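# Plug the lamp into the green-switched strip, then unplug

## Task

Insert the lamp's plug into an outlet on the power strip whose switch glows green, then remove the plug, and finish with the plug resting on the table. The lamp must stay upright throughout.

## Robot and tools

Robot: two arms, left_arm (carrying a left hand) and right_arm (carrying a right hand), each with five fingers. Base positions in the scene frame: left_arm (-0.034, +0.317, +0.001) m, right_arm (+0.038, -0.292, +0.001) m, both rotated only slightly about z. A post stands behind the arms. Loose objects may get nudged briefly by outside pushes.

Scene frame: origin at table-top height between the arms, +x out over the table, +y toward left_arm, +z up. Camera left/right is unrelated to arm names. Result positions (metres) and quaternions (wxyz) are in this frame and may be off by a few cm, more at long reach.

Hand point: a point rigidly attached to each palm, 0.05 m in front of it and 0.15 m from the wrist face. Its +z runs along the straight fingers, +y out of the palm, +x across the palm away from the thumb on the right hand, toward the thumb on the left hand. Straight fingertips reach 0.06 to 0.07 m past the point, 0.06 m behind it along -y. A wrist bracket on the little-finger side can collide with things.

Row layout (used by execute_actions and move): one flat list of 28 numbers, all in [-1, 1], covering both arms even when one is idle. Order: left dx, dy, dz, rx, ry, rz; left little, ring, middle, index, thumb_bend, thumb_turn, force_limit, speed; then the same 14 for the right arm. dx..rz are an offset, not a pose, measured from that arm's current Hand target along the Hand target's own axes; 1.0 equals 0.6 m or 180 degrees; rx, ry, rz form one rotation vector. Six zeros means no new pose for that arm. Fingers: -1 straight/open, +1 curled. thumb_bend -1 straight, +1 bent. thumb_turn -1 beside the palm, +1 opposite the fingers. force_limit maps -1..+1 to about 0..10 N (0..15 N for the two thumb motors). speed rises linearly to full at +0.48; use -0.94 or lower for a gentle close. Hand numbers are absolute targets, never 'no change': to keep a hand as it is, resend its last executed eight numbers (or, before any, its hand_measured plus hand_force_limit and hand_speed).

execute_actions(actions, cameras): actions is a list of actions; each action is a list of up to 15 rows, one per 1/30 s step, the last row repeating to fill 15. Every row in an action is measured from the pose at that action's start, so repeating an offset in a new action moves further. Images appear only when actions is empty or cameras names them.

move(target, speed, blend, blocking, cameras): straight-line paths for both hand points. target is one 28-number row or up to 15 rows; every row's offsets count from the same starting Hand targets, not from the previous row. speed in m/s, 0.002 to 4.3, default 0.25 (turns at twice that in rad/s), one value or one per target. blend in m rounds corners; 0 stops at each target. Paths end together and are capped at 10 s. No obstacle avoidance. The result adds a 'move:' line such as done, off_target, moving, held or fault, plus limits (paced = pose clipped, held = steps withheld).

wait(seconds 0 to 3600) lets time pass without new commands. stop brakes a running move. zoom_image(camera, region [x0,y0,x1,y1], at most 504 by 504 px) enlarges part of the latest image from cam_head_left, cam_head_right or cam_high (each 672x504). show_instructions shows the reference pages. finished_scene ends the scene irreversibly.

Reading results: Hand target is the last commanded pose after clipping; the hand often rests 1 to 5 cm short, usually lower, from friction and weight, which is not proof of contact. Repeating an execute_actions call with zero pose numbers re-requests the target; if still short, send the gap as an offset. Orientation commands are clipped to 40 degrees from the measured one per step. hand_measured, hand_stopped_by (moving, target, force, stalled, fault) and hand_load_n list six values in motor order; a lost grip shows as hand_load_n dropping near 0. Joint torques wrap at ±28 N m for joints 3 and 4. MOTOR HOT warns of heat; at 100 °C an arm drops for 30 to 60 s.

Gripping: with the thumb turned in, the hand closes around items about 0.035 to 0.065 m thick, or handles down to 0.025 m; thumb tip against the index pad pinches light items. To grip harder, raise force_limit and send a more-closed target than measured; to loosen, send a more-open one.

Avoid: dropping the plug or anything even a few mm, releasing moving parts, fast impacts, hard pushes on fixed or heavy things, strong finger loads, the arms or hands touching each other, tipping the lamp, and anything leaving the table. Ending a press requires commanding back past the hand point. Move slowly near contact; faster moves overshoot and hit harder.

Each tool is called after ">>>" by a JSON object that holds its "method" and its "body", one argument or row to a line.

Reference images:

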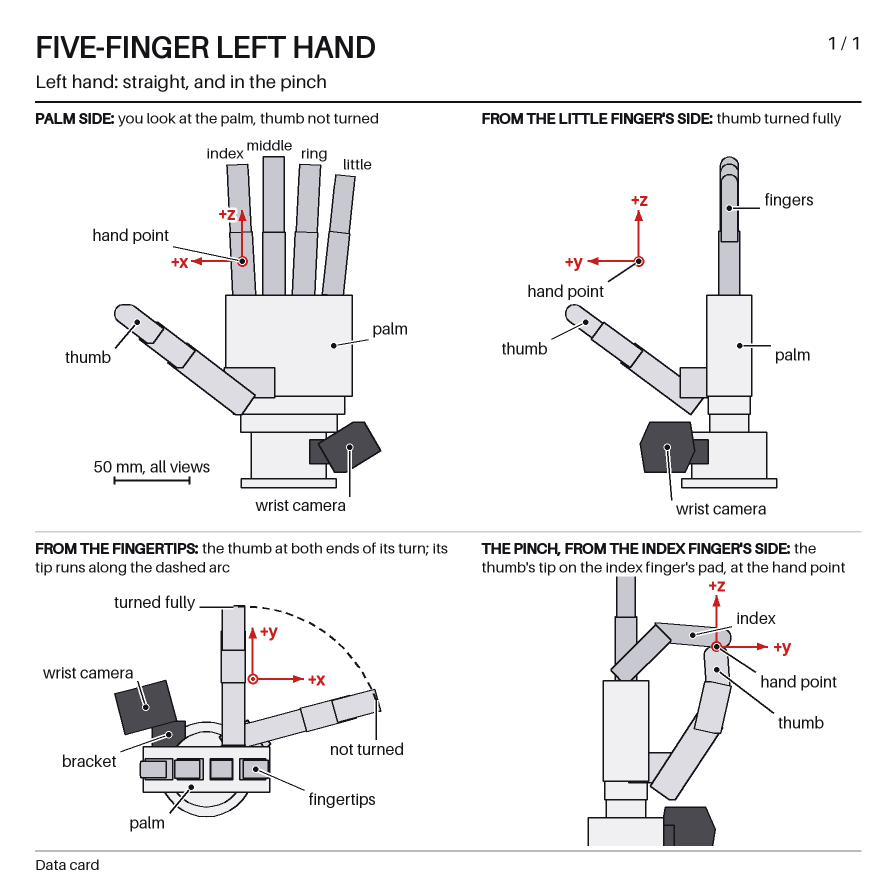

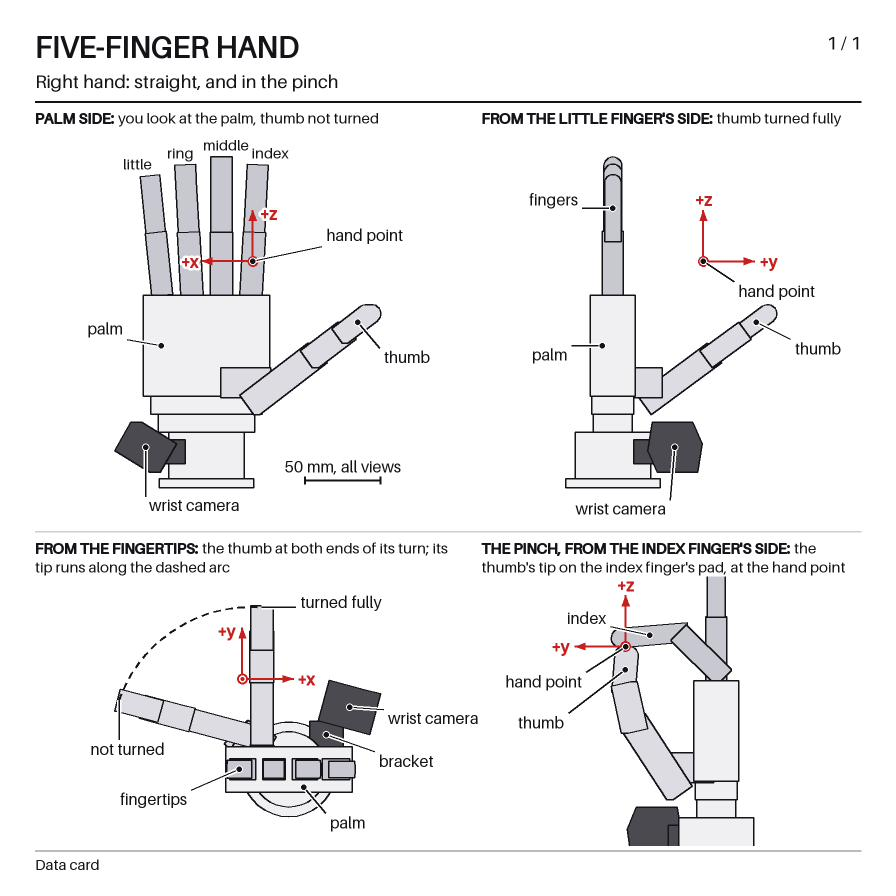

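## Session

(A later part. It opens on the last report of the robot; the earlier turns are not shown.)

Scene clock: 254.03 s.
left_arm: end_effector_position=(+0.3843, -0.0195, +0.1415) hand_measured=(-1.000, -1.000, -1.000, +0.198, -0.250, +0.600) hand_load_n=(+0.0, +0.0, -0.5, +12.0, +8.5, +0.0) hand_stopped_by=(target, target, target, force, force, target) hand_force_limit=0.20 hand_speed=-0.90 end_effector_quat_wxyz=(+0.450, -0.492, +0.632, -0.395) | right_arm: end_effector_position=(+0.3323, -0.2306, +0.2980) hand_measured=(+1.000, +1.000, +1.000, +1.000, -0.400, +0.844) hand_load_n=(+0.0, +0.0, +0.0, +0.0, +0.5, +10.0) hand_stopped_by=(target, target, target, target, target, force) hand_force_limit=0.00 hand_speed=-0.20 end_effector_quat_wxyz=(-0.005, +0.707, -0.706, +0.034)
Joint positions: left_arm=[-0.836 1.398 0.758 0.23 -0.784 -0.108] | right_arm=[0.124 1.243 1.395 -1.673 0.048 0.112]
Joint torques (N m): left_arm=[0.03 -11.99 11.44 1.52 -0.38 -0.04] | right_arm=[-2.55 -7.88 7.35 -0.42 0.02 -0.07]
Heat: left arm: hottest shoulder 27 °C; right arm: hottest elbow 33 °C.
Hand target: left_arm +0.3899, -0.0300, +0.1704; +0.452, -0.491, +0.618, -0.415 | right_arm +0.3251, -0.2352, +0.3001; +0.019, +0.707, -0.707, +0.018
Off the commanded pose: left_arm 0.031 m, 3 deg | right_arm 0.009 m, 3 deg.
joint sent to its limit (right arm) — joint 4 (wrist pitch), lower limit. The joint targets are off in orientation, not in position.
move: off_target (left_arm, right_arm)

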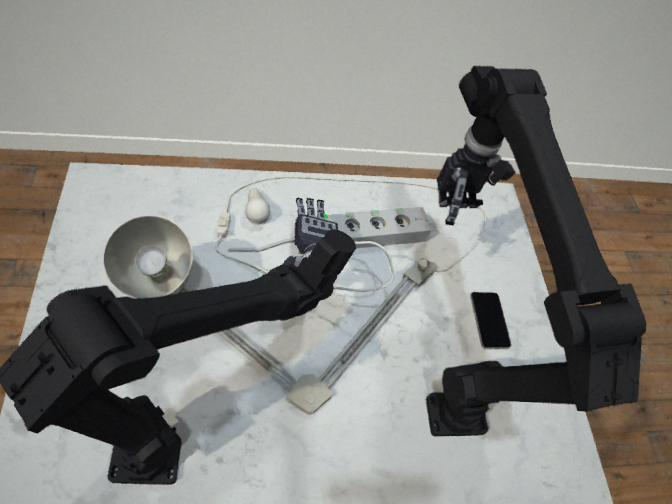

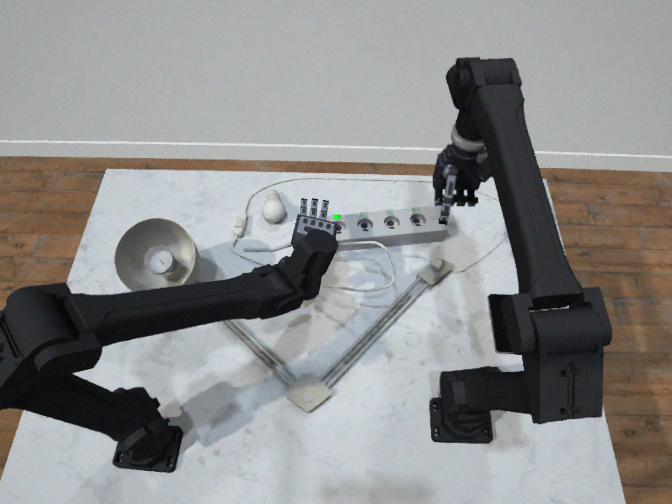

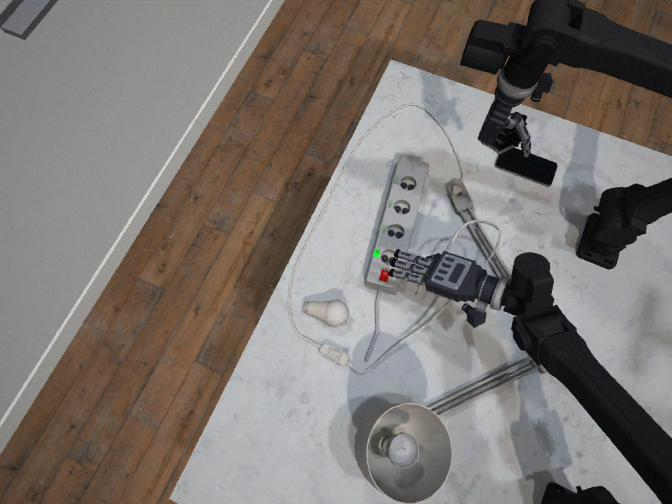

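>>> {"method": "move", "body": {
  "target": [0.028,0.155,-0.0115,0,0,0,-1,-1,-1,0.5,0.0,0.6,0.2,-0.9,0,0,0,0,0,0,1,1,1,1,-0.4,1,0,-0.2],
  "speed": 0.1,
  "cameras": ["all"]
}}

>>> {"method": "zoom_image", "body": {
  "camera": "cam_high",
  "region": [380, 200, 500, 320]
}}

>>> {"method": "zoom_image", "body": {
  "camera": "cam_head_left",
  "region": [270, 180, 390, 300]
}}

Scene clock: 256.07 s.
left_arm: end_effector_position=(+0.3592, -0.0238, +0.0774) hand_measured=(-1.000, -1.000, -1.000, +0.198, -0.250, +0.600) hand_load_n=(+0.0, +0.0, +0.0, +11.5, +8.5, +0.0) hand_stopped_by=(target, target, target, force, force, target) hand_force_limit=0.20 hand_speed=-0.90 end_effector_quat_wxyz=(+0.455, -0.488, +0.626, -0.405) | right_arm: end_effector_position=(+0.3323, -0.2306, +0.2980) hand_measured=(+1.000, +1.000, +1.000, +1.000, -0.400, +0.844) hand_load_n=(+0.5, +0.0, +0.0, +0.0, +0.5, +10.5) hand_stopped_by=(target, target, target, target, target, force) hand_force_limit=0.00 hand_speed=-0.20 end_effector_quat_wxyz=(-0.005, +0.707, -0.706, +0.034)
Joint positions: left_arm=[-0.896 1.522 0.642 0.482 -0.84 -0.122] | right_arm=[0.124 1.243 1.395 -1.673 0.048 0.111]
Joint torques (N m): left_arm=[-0.09 -9.7 7.21 2.39 -0.4 -0.19] | right_arm=[-2.55 -7.82 7.36 -0.42 0.02 -0.08]
Heat: left arm: hottest shoulder 27 °C; right arm: hottest elbow 33 °C.
Hand target: left_arm +0.3598, -0.0298, +0.0804; +0.452, -0.491, +0.619, -0.415 | right_arm +0.3251, -0.2352, +0.3001; +0.019, +0.707, -0.707, +0.018
Off the commanded pose: left_arm 0.007 m, 2 deg | right_arm 0.009 m, 3 deg.
joint sent to its limit (right arm) — joint 4 (wrist pitch), lower limit. The joint targets are off in orientation, not in position.
move: done

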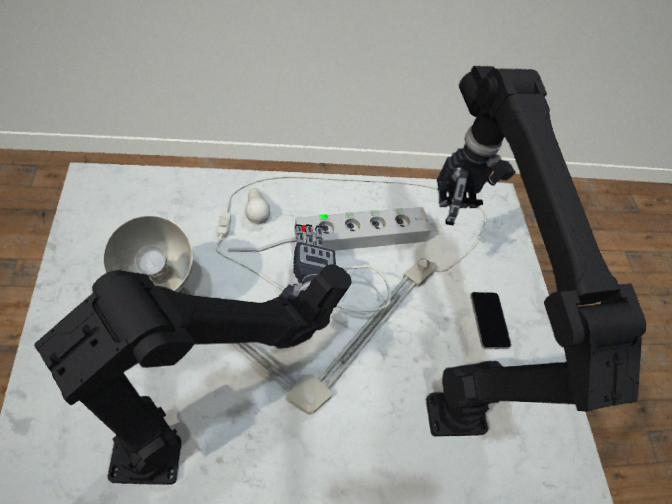

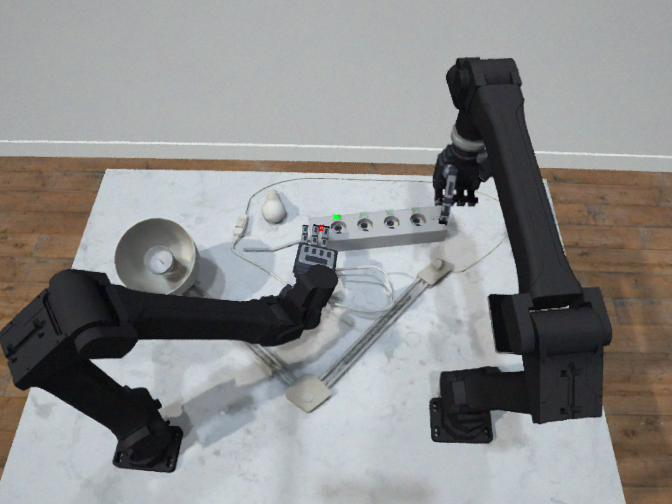

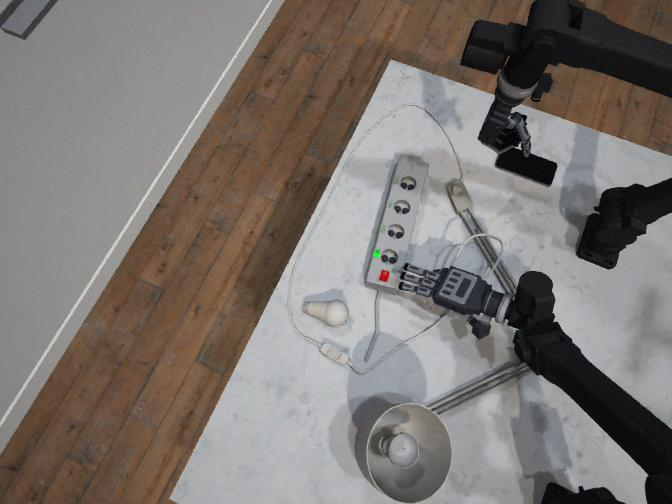

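Scaled by 4.200 from the camera's image (finer frame: 960x720).

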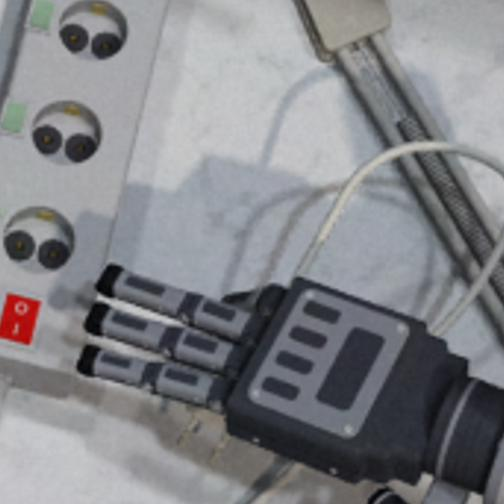

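Scaled by 4.200 from the camera's image (finer frame: 960x720).

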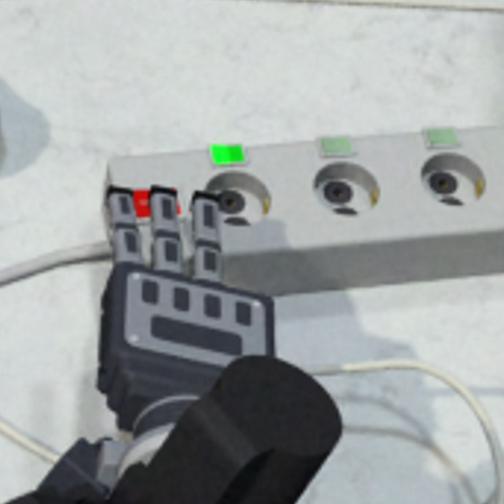

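>>> {"method": "move", "body": {
  "target": [0.0113,0.0470,-0.0300,0,0,0,-1,-1,-1,0.5,0.0,0.6,0.2,-0.9,0,0,0,0,0,0,1,1,1,1,-0.4,1,0,-0.2],
  "speed": 0.06,
  "cameras": ["all"]
}}

>>> {"method": "zoom_image", "body": {
  "camera": "cam_high",
  "region": [390, 230, 490, 330]
}}

Scene clock: 257.33 s.
left_arm: end_effector_position=(+0.3353, -0.0254, +0.0568) hand_measured=(-1.000, -1.000, -1.000, +0.198, -0.250, +0.600) hand_load_n=(+0.0, +0.0, +0.0, +11.5, +8.5, +0.0) hand_stopped_by=(target, target, target, force, force, target) hand_force_limit=0.20 hand_speed=-0.90 end_effector_quat_wxyz=(+0.455, -0.488, +0.624, -0.407) | right_arm: end_effector_position=(+0.3323, -0.2306, +0.2980) hand_measured=(+1.000, +1.000, +1.000, +1.000, -0.400, +0.844) hand_load_n=(+0.0, +0.0, +0.0, +0.0, +0.5, +10.0) hand_stopped_by=(target, target, target, target, target, force) hand_force_limit=0.00 hand_speed=-0.20 end_effector_quat_wxyz=(-0.005, +0.707, -0.706, +0.034)
Joint positions: left_arm=[-0.951 1.553 0.594 0.544 -0.891 -0.154] | right_arm=[0.124 1.243 1.395 -1.673 0.048 0.111]
Joint torques (N m): left_arm=[-0.03 -9.11 6.49 2.39 -0.42 -0.22] | right_arm=[-2.55 -7.88 7.36 -0.4 0.02 -0.08]
Heat: left arm: hottest shoulder 27 °C; right arm: hottest elbow 33 °C.
Hand target: left_arm +0.3352, -0.0304, +0.0570; +0.452, -0.491, +0.618, -0.416 | right_arm +0.3251, -0.2352, +0.3001; +0.019, +0.707, -0.707, +0.018
Off the commanded pose: left_arm 0.005 m, 1 deg | right_arm 0.009 m, 3 deg.
joint sent to its limit (right arm) — joint 4 (wrist pitch), lower limit. The joint targets are off in orientation, not in position.
move: done

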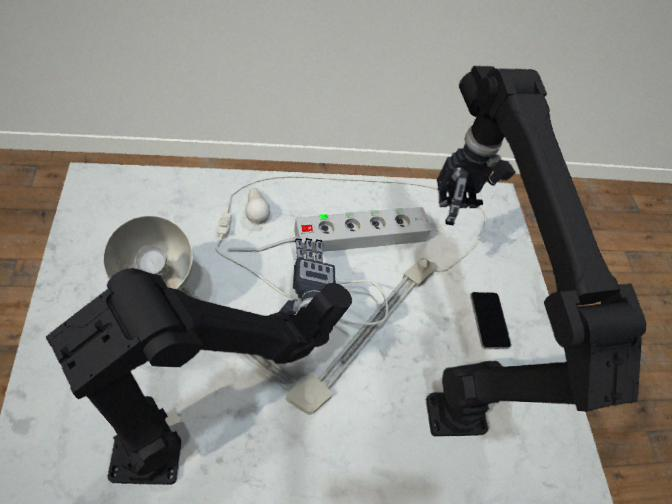

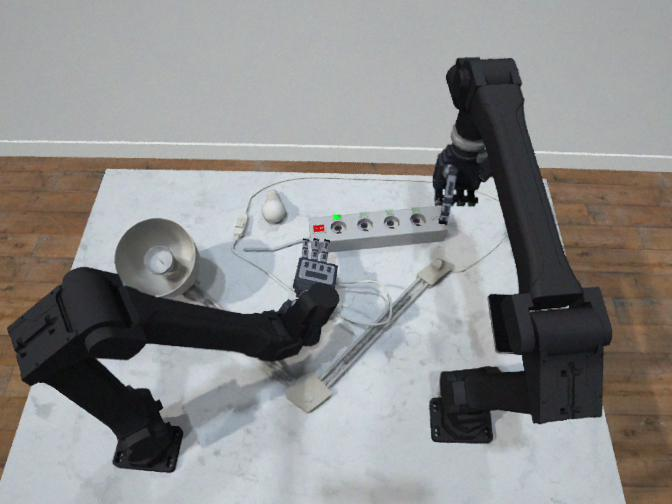

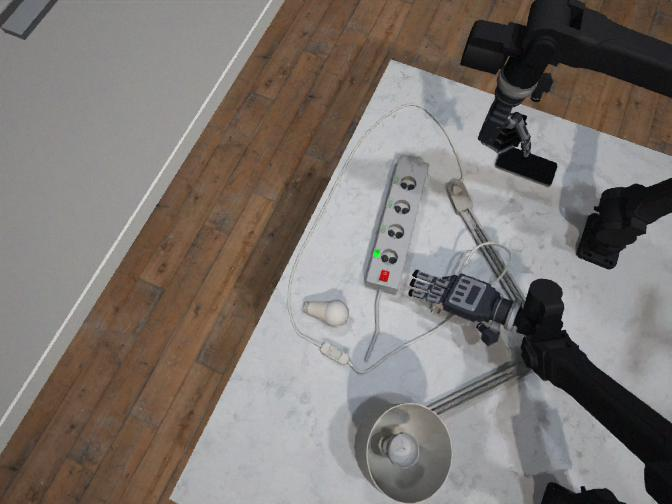

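Scaled by 5.040 from the camera's image (finer frame: 960x720).

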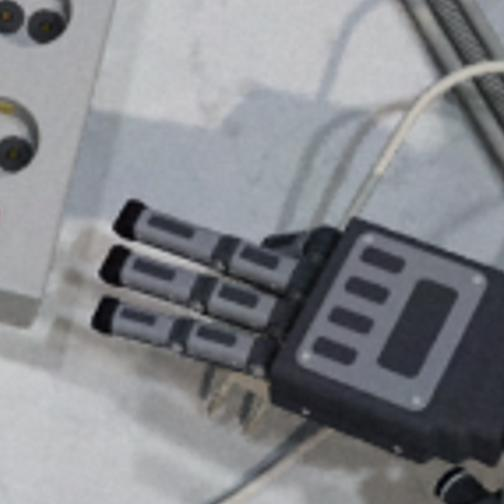

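>>> {"method": "move", "body": {
  "target": [0.0128,0.0174,0.0056,0,0,0,-1,-1,-1,0.5,0.0,0.6,0.2,-0.9,0,0,0,0,0,0,1,1,1,1,-0.4,1,0,-0.2],
  "speed": 0.04
}}

>>> {"method": "move", "body": {
  "target": [0.0128,0.0174,0.0056,0,0,0,-1,-1,-1,0.5,0.0,0.6,0.2,-0.9,0,0,0,0,0,0,1,1,1,1,-0.4,1,0,-0.2],
  "speed": 0.04,
  "cameras": ["all"]
}}

>>> {"method": "zoom_image", "body": {
  "camera": "cam_high",
  "region": [390, 230, 490, 330]
}}

Scene clock: 258.30 s.
left_arm: end_effector_position=(+0.3340, -0.0278, +0.0414) hand_measured=(-1.000, -1.000, -1.000, +0.198, -0.250, +0.600) hand_load_n=(+0.0, +0.0, +0.0, +11.5, +8.0, +0.0) hand_stopped_by=(target, target, target, force, force, target) hand_force_limit=0.20 hand_speed=-0.90 end_effector_quat_wxyz=(+0.456, -0.488, +0.626, -0.404) | right_arm: end_effector_position=(+0.3323, -0.2306, +0.2980) hand_measured=(+1.000, +1.000, +1.000, +1.000, -0.400, +0.844) hand_load_n=(+0.0, +0.0, +0.0, +0.0, +0.5, +10.0) hand_stopped_by=(target, target, target, target, target, force) hand_force_limit=0.00 hand_speed=-0.20 end_effector_quat_wxyz=(-0.005, +0.707, -0.706, +0.034)
Joint positions: left_arm=[-0.958 1.601 0.594 0.579 -0.899 -0.16] | right_arm=[0.124 1.243 1.395 -1.673 0.048 0.111]
Joint torques (N m): left_arm=[-0.21 -9.58 6.8 2.29 -0.42 -0.19] | right_arm=[-2.43 -7.82 7.38 -0.43 0.02 -0.08]
Heat: left arm: hottest shoulder 27 °C; right arm: hottest elbow 33 °C.
Hand target: left_arm +0.3352, -0.0363, +0.0449; +0.452, -0.491, +0.618, -0.415 | right_arm +0.3251, -0.2352, +0.3001; +0.019, +0.707, -0.707, +0.018
Off the commanded pose: left_arm 0.009 m, 2 deg | right_arm 0.009 m, 3 deg.
joint sent to its limit (right arm) — joint 4 (wrist pitch), lower limit. The joint targets are off in orientation, not in position.
move: done

Scene clock: 259.00 s.
left_arm: end_effector_position=(+0.3323, -0.0306, +0.0286) hand_measured=(-1.000, -1.000, -1.000, +0.198, -0.250, +0.600) hand_load_n=(+0.0, +0.0, +0.0, +11.5, +6.5, +0.0) hand_stopped_by=(target, target, target, force, force, target) hand_force_limit=0.20 hand_speed=-0.90 end_effector_quat_wxyz=(+0.456, -0.488, +0.626, -0.403) | right_arm: end_effector_position=(+0.3323, -0.2306, +0.2980) hand_measured=(+1.000, +1.000, +1.000, +1.000, -0.400, +0.844) hand_load_n=(+0.0, +0.0, +0.0, +0.0, +0.5, +10.0) hand_stopped_by=(target, target, target, target, target, force) hand_force_limit=0.00 hand_speed=-0.20 end_effector_quat_wxyz=(-0.005, +0.707, -0.706, +0.034)
Joint positions: left_arm=[-0.966 1.644 0.594 0.615 -0.907 -0.166] | right_arm=[0.124 1.243 1.395 -1.673 0.048 0.111]
Joint torques (N m): left_arm=[-0.15 -9.58 7.27 2.24 -0.38 -0.18] | right_arm=[-2.43 -7.88 7.36 -0.43 0.02 -0.08]
Heat: left arm: hottest shoulder 27 °C; right arm: hottest elbow 33 °C.
Hand target: left_arm +0.3351, -0.0424, +0.0330; +0.452, -0.491, +0.618, -0.416 | right_arm +0.3251, -0.2352, +0.3001; +0.019, +0.707, -0.707, +0.018
Off the commanded pose: left_arm 0.013 m, 2 deg | right_arm 0.009 m, 3 deg.
joint sent to its limit (right arm) — joint 4 (wrist pitch), lower limit. The joint targets are off in orientation, not in position.
move: off_target (left_arm)

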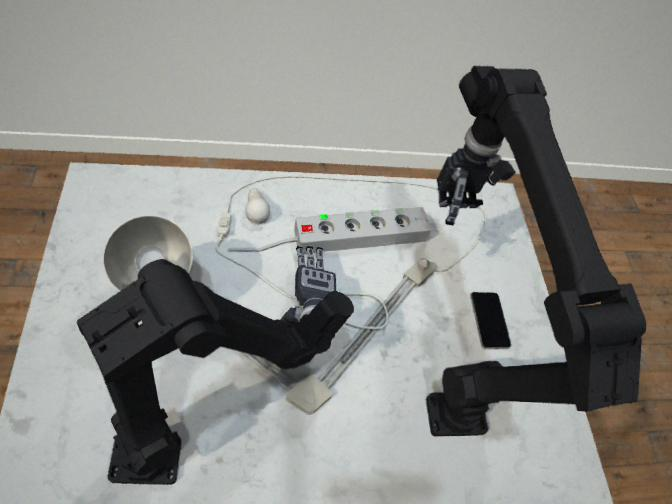

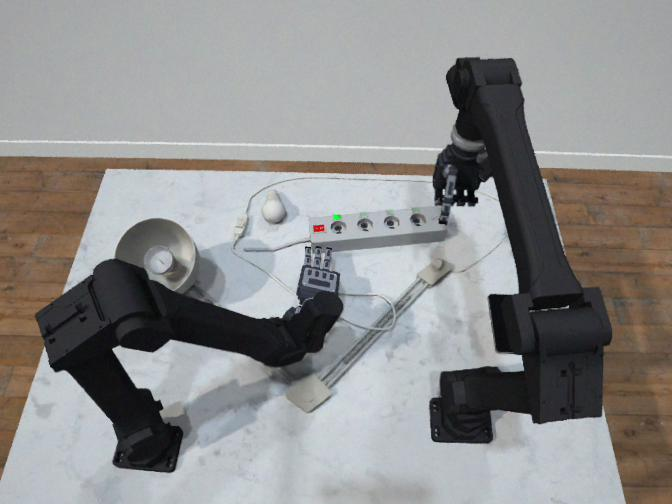

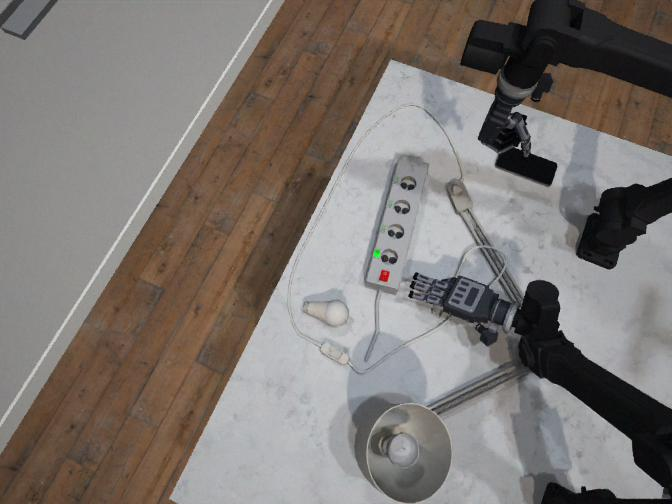

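Scaled by 5.040 from the camera's image (finer frame: 960x720).

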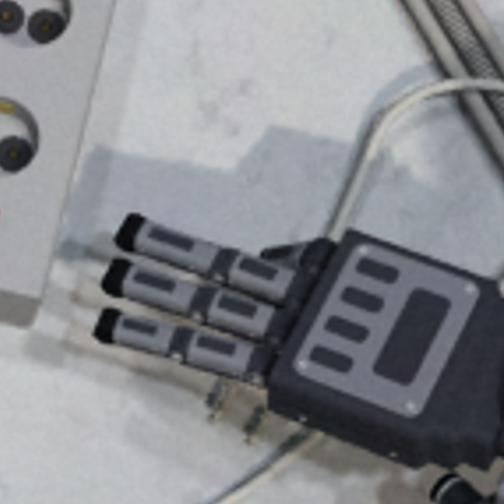

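>>> {"method": "move", "body": {
  "target": [0.0052,0.0080,0.0024,0,0,0,-1,-1,-1,0.5,0.0,0.6,0.2,-0.9,0,0,0,0,0,0,1,1,1,1,-0.4,1,0,-0.2],
  "speed": 0.03,
  "cameras": ["all"]
}}

>>> {"method": "zoom_image", "body": {
  "camera": "cam_high",
  "region": [420, 280, 460, 320]
}}

>>> {"method": "zoom_image", "body": {
  "camera": "cam_head_left",
  "region": [270, 240, 350, 320]
}}

Scene clock: 259.83 s.
left_arm: end_effector_position=(+0.3328, -0.0315, +0.0270) hand_measured=(-1.000, -1.000, -1.000, +0.198, -0.250, +0.600) hand_load_n=(+0.0, +0.0, +0.0, +11.5, +6.0, -0.5) hand_stopped_by=(target, target, target, force, force, target) hand_force_limit=0.20 hand_speed=-0.90 end_effector_quat_wxyz=(+0.457, -0.489, +0.622, -0.405) | right_arm: end_effector_position=(+0.3323, -0.2306, +0.2980) hand_measured=(+1.000, +1.000, +1.000, +1.000, -0.400, +0.844) hand_load_n=(+0.0, +0.0, +0.0, +0.0, +0.5, +10.0) hand_stopped_by=(target, target, target, target, target, force) hand_force_limit=0.00 hand_speed=-0.20 end_effector_quat_wxyz=(-0.005, +0.707, -0.706, +0.034)
Joint positions: left_arm=[-0.968 1.656 0.594 0.634 -0.914 -0.167] | right_arm=[0.124 1.243 1.395 -1.673 0.048 0.111]
Joint torques (N m): left_arm=[-0.32 -8.88 7.53 2.07 -0.24 -0.19] | right_arm=[-2.49 -7.82 7.36 -0.42 0.02 -0.08]
Heat: left arm: hottest shoulder 27 °C; right arm: hottest elbow 33 °C.
Hand target: left_arm +0.3351, -0.0446, +0.0275; +0.452, -0.491, +0.618, -0.415 | right_arm +0.3251, -0.2352, +0.3001; +0.019, +0.707, -0.707, +0.018
Off the commanded pose: left_arm 0.013 m, 1 deg | right_arm 0.009 m, 3 deg.
joint sent to its limit (right arm) — joint 4 (wrist pitch), lower limit. The joint targets are off in orientation, not in position.
move: off_target (left_arm)

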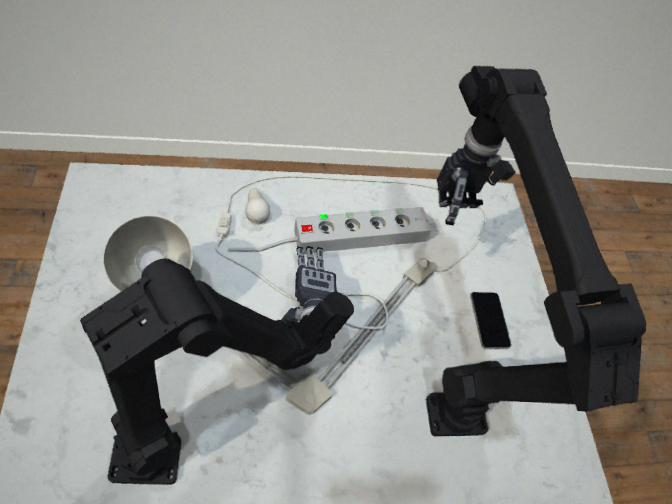

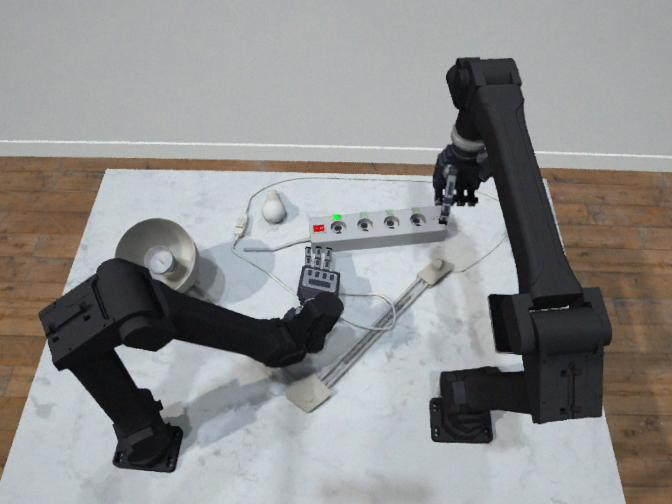

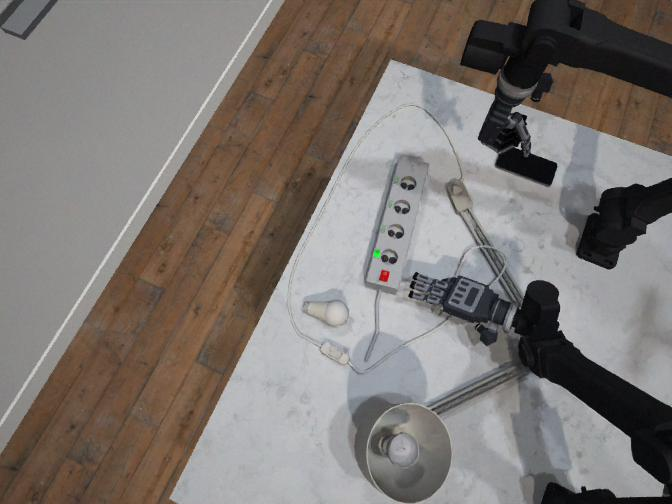

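Scaled by 12.600 from the camera's image (finer frame: 960x720).

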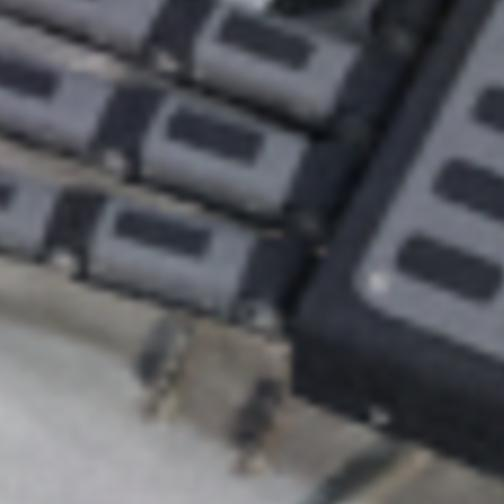

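Scaled by 6.300 from the camera's image (finer frame: 960x720).

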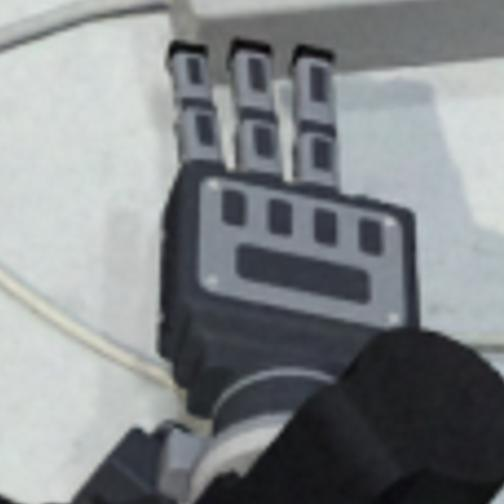

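>>> {"method": "move", "body": {
  "target": [0,0,0,0,0,0,-1,-1,-1,0.1,-0.35,0.6,0.2,-0.95,0,0,0,0,0,0,1,1,1,1,-0.4,1,0,-0.2],
  "speed": 0.03,
  "cameras": ["all"]
}}

>>> {"method": "zoom_image", "body": {
  "camera": "cam_high",
  "region": [420, 280, 460, 320]
}}

Scene clock: 261.70 s.
left_arm: end_effector_position=(+0.3333, -0.0326, +0.0269) hand_measured=(-1.000, -1.000, -1.000, +0.100, -0.348, +0.600) hand_load_n=(+0.0, +0.0, +0.0, +0.0, -2.5, -1.0) hand_stopped_by=(target, target, target, target, target, target) hand_force_limit=0.20 hand_speed=-0.95 end_effector_quat_wxyz=(+0.458, -0.491, +0.620, -0.407) | right_arm: end_effector_position=(+0.3323, -0.2306, +0.2980) hand_measured=(+1.000, +1.000, +1.000, +1.000, -0.400, +0.844) hand_load_n=(+0.0, +0.5, +0.0, +0.0, +0.5, +10.0) hand_stopped_by=(target, target, target, target, target, force) hand_force_limit=0.00 hand_speed=-0.20 end_effector_quat_wxyz=(-0.005, +0.707, -0.706, +0.034)
Joint positions: left_arm=[-0.969 1.66 0.596 0.64 -0.917 -0.17] | right_arm=[0.124 1.243 1.395 -1.673 0.048 0.111]
Joint torques (N m): left_arm=[-0.21 -9.35 7.35 1.89 -0.1 -0.17] | right_arm=[-2.55 -7.88 7.36 -0.42 0.02 -0.08]
Heat: left arm: hottest shoulder 27 °C; right arm: hottest elbow 32 °C.
Hand target: left_arm +0.3351, -0.0446, +0.0275; +0.452, -0.491, +0.618, -0.415 | right_arm +0.3251, -0.2352, +0.3001; +0.019, +0.707, -0.707, +0.018
Off the commanded pose: left_arm 0.012 m, 1 deg | right_arm 0.009 m, 3 deg.
joint sent to its limit (right arm) — joint 4 (wrist pitch), lower limit. The joint targets are off in orientation, not in position.
move: done

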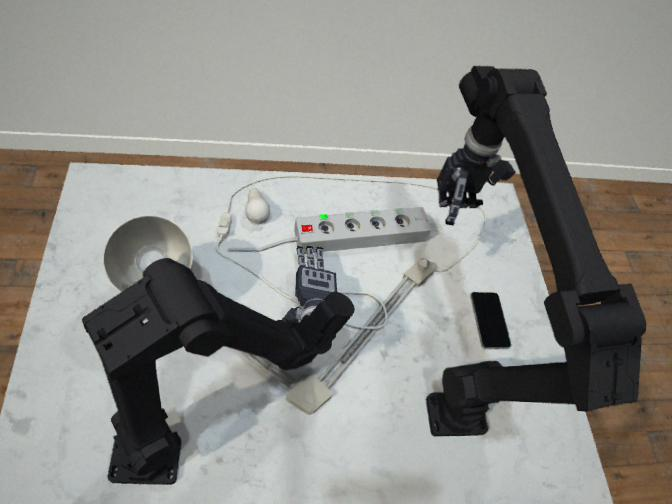

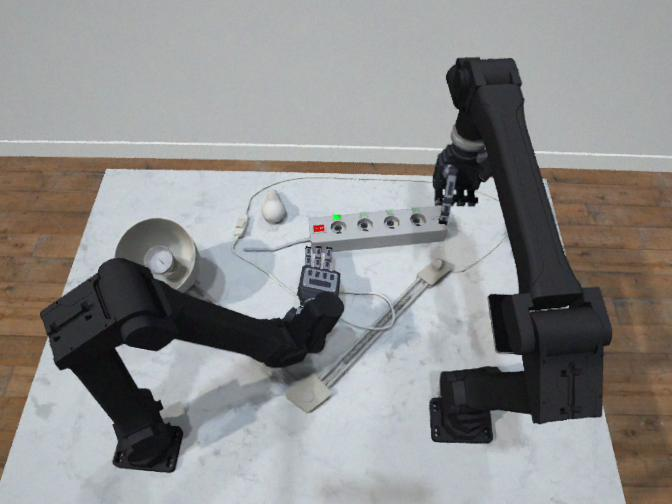

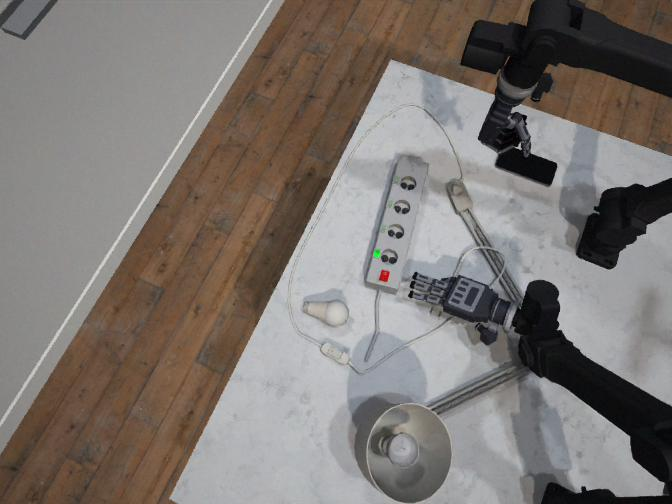

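Scaled by 12.600 from the camera's image (finer frame: 960x720).

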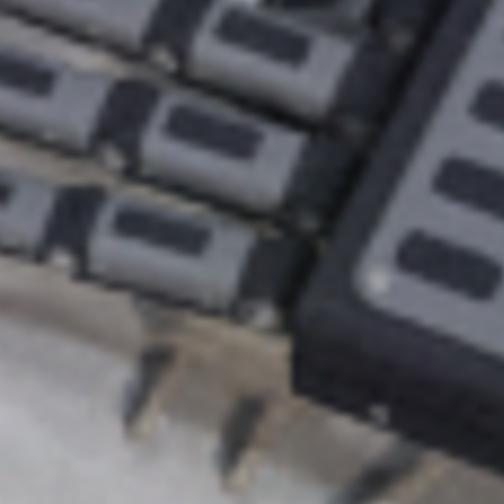

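>>> {"method": "move", "body": {
  "target": [0,0,0,0,0,0,-1,-1,-1,-0.3,-0.35,0.6,0.2,-0.8,0,0,0,0,0,0,1,1,1,1,-0.4,1,0,-0.2],
  "speed": 0.03
}}

>>> {"method": "move", "body": {
  "target": [0.0038,-0.0478,-0.0123,0,0,0,-1,-1,-1,-0.3,-0.35,0.6,0.2,-0.8,0,0,0,0,0,0,1,1,1,1,-0.4,1,0,-0.2],
  "speed": 0.05,
  "cameras": ["all"]
}}

>>> {"method": "zoom_image", "body": {
  "camera": "cam_high",
  "region": [410, 270, 460, 320]
}}

Scene clock: 262.93 s.
left_arm: end_effector_position=(+0.3333, -0.0326, +0.0269) hand_measured=(-1.000, -1.000, -1.000, -0.300, -0.348, +0.600) hand_load_n=(+0.0, +0.0, +0.0, +0.0, -2.5, -1.5) hand_stopped_by=(target, target, target, target, target, target) hand_force_limit=0.20 hand_speed=-0.80 end_effector_quat_wxyz=(+0.458, -0.491, +0.620, -0.407) | right_arm: end_effector_position=(+0.3323, -0.2306, +0.2980) hand_measured=(+1.000, +1.000, +1.000, +1.000, -0.400, +0.844) hand_load_n=(+0.0, +0.0, +0.0, +0.0, +0.5, +10.0) hand_stopped_by=(target, target, target, target, target, force) hand_force_limit=0.00 hand_speed=-0.20 end_effector_quat_wxyz=(-0.005, +0.707, -0.706, +0.034)
Joint positions: left_arm=[-0.969 1.66 0.596 0.64 -0.917 -0.17] | right_arm=[0.124 1.243 1.395 -1.673 0.048 0.111]
Joint torques (N m): left_arm=[-0.15 -9.29 7.35 1.87 -0.1 -0.16] | right_arm=[-2.49 -7.82 7.35 -0.43 0.02 -0.08]
Heat: left arm: hottest shoulder 27 °C; right arm: hottest elbow 32 °C.
Hand target: left_arm +0.3351, -0.0446, +0.0275; +0.452, -0.491, +0.618, -0.415 | right_arm +0.3251, -0.2352, +0.3001; +0.019, +0.707, -0.707, +0.018
Off the commanded pose: left_arm 0.012 m, 1 deg | right_arm 0.009 m, 3 deg.
joint sent to its limit (right arm) — joint 4 (wrist pitch), lower limit. The joint targets are off in orientation, not in position.
move: done

Scene clock: 263.97 s.
left_arm: end_effector_position=(+0.3290, -0.0354, +0.0368) hand_measured=(-1.000, -1.000, -1.000, -0.300, -0.348, +0.600) hand_load_n=(+0.0, +0.0, +0.0, +0.0, +0.5, +0.0) hand_stopped_by=(target, target, target, target, target, target) hand_force_limit=0.20 hand_speed=-0.80 end_effector_quat_wxyz=(+0.457, -0.486, +0.632, -0.395) | right_arm: end_effector_position=(+0.3323, -0.2306, +0.2980) hand_measured=(+1.000, +1.000, +1.000, +1.000, -0.400, +0.844) hand_load_n=(+0.0, +0.0, +0.0, +0.0, +0.5, +10.0) hand_stopped_by=(target, target, target, target, target, force) hand_force_limit=0.00 hand_speed=-0.20 end_effector_quat_wxyz=(-0.005, +0.707, -0.706, +0.034)
Joint positions: left_arm=[-0.98 1.616 0.614 0.54 -0.92 -0.175] | right_arm=[0.124 1.243 1.395 -1.673 0.048 0.111]
Joint torques (N m): left_arm=[-0.15 -12.16 8.66 1.44 -0.4 -0.18] | right_arm=[-2.49 -7.88 7.35 -0.4 0.02 -0.08]
Heat: left arm: hottest shoulder 27 °C; right arm: hottest elbow 32 °C.
Hand target: left_arm +0.3343, -0.0512, +0.0563; +0.452, -0.491, +0.619, -0.415 | right_arm +0.3251, -0.2352, +0.3001; +0.019, +0.707, -0.707, +0.018
Off the commanded pose: left_arm 0.026 m, 3 deg | right_arm 0.009 m, 3 deg.
joint sent to its limit (right arm) — joint 4 (wrist pitch), lower limit. The joint targets are off in orientation, not in position.
move: off_target (left_arm)

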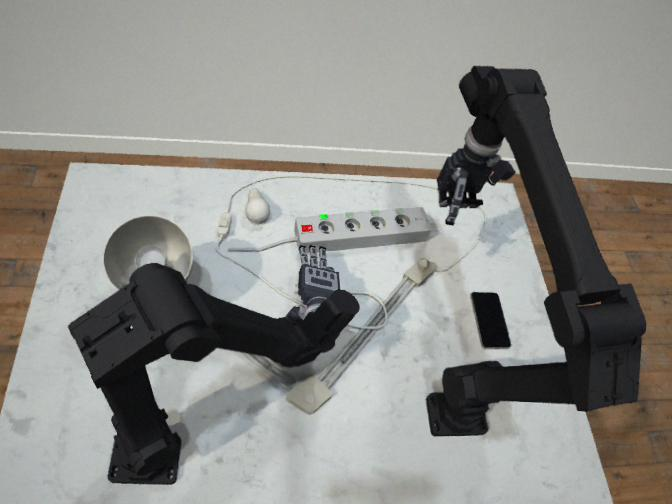

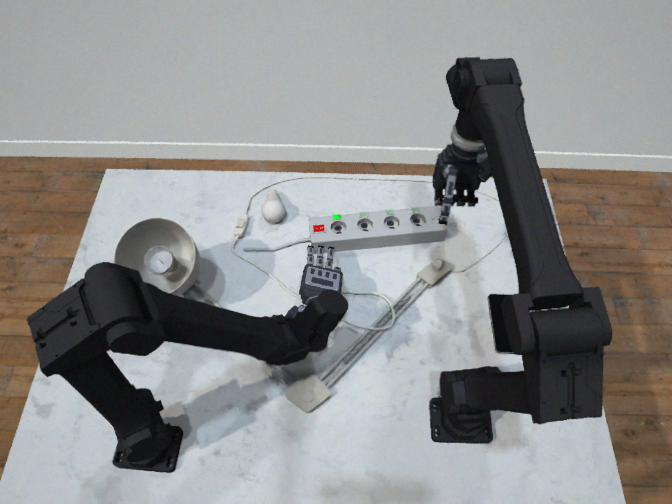

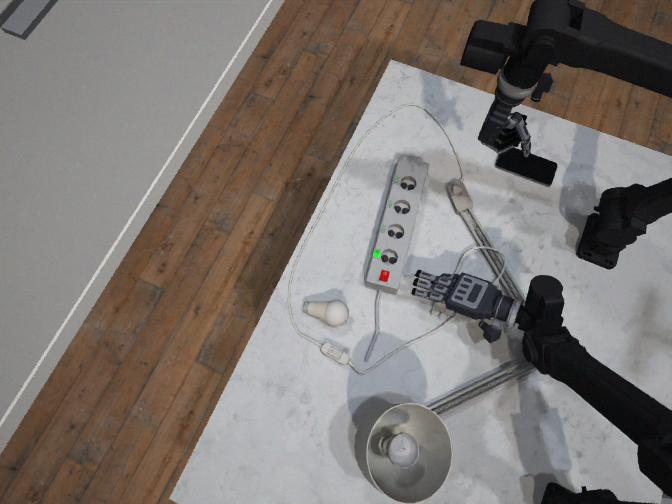

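Scaled by 10.080 from the camera's image (finer frame: 960x720).

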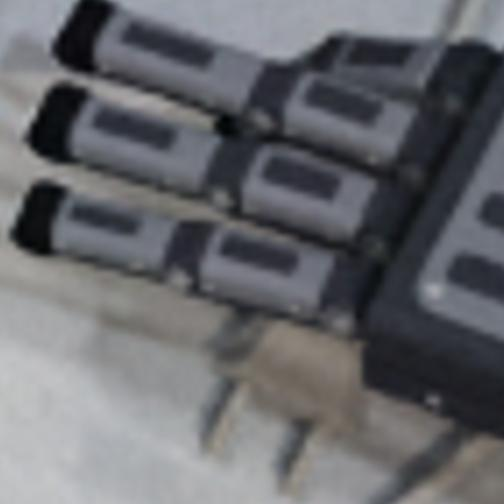

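>>> {"method": "move", "body": {
  "target": [
    [-0.0200,-0.0900,-0.0120,0,0,0,-1,-1,-1,-0.3,-0.35,0.6,0.2,-0.8,0,0,0,0,0,0,1,1,1,1,-0.4,1,0,-0.2],
    [-0.0300,-0.2300,-0.0500,0,0,0,-1,-1,-1,-0.3,-0.35,0.6,0.2,-0.8,0,0,0,0,0,0,1,1,1,1,-0.4,1,0,-0.2]
  ],
  "speed": 0.08,
  "blend": 0.01,
  "cameras": ["all"]
}}

>>> {"method": "zoom_image", "body": {
  "camera": "cam_high",
  "region": [400, 250, 480, 330]
}}

>>> {"method": "zoom_image", "body": {
  "camera": "cam_head_left",
  "region": [270, 220, 370, 320]
}}

Scene clock: 266.50 s.
left_arm: end_effector_position=(+0.3344, -0.0429, +0.1714) hand_measured=(-1.000, -1.000, -1.000, -0.300, -0.348, +0.600) hand_load_n=(+0.0, +0.0, +0.0, +0.0, +0.0, +0.0) hand_stopped_by=(target, target, target, target, target, target) hand_force_limit=0.20 hand_speed=-0.80 end_effector_quat_wxyz=(+0.456, -0.486, +0.634, -0.394) | right_arm: end_effector_position=(+0.3323, -0.2306, +0.2980) hand_measured=(+1.000, +1.000, +1.000, +1.000, -0.400, +0.844) hand_load_n=(+0.0, +0.0, +0.0, +0.0, +0.5, +10.0) hand_stopped_by=(target, target, target, target, target, force) hand_force_limit=0.00 hand_speed=-0.20 end_effector_quat_wxyz=(-0.005, +0.707, -0.706, +0.034)
Joint positions: left_arm=[-0.977 1.319 0.785 0.069 -0.914 -0.175] | right_arm=[0.124 1.243 1.395 -1.673 0.048 0.111]
Joint torques (N m): left_arm=[-0.03 -10.46 12.49 1.36 -0.46 -0.14] | right_arm=[-2.43 -7.88 7.36 -0.42 0.02 -0.08]
Heat: left arm: hottest shoulder 27 °C; right arm: hottest elbow 32 °C.
Hand target: left_arm +0.3392, -0.0555, +0.1986; +0.452, -0.491, +0.619, -0.415 | right_arm +0.3251, -0.2352, +0.3001; +0.019, +0.707, -0.707, +0.018
Off the commanded pose: left_arm 0.030 m, 3 deg | right_arm 0.009 m, 3 deg.
joint sent to its limit (right arm) — joint 4 (wrist pitch), lower limit. The joint targets are off in orientation, not in position.
move: off_target (left_arm)

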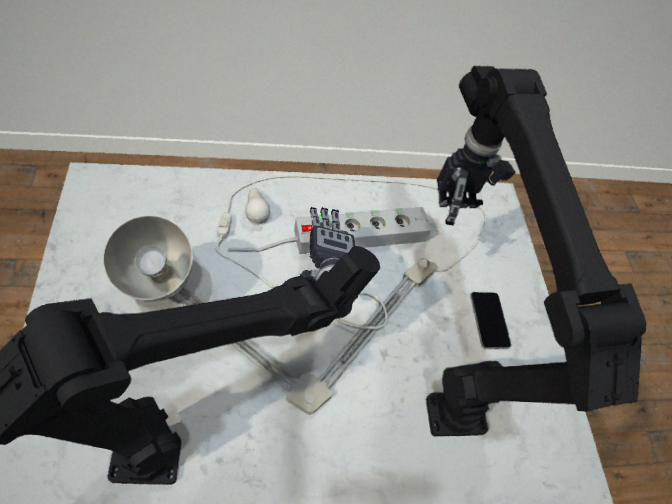

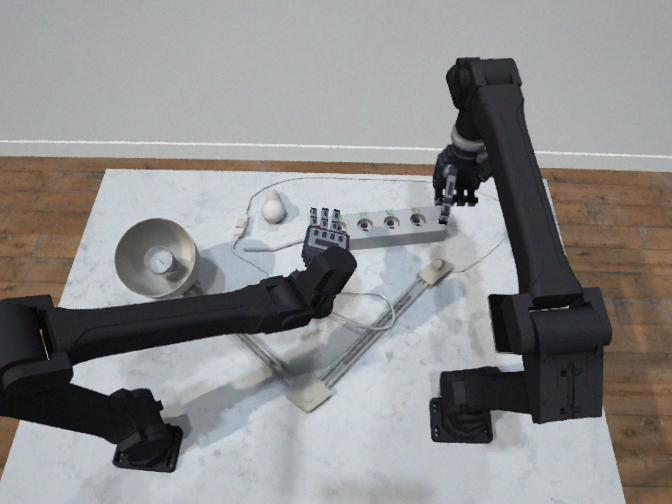

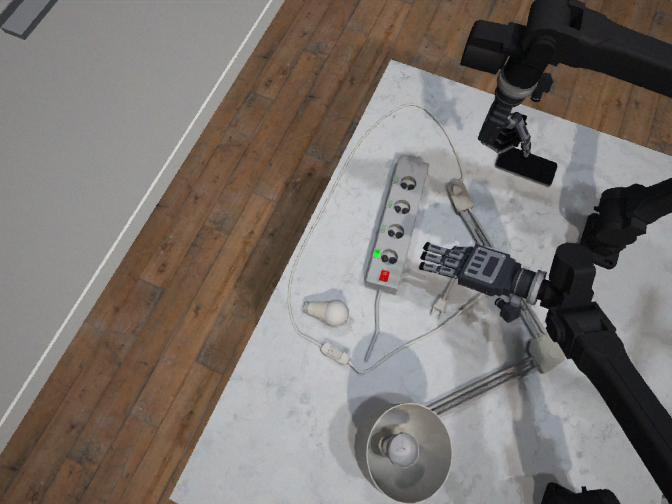

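Scaled by 6.300 from the camera's image (finer frame: 960x720).

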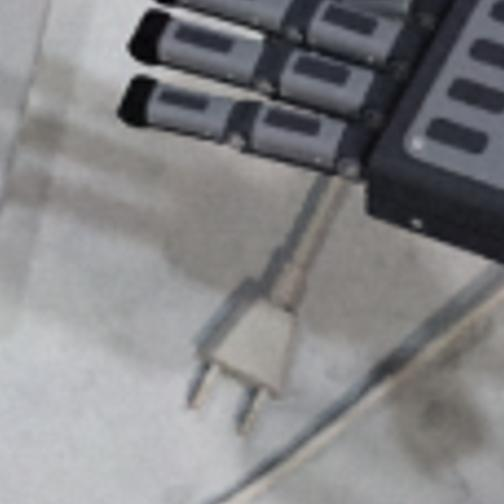

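Scaled by 5.040 from the camera's image (finer frame: 960x720).

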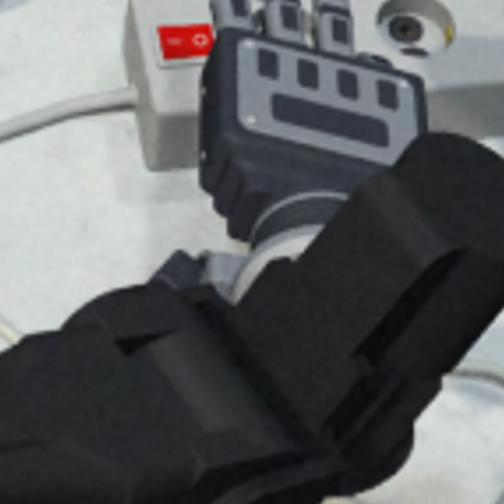

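>>> {"method": "finished_scene", "body": {
  "scene": 1
}}

The scene is finished: the task was done.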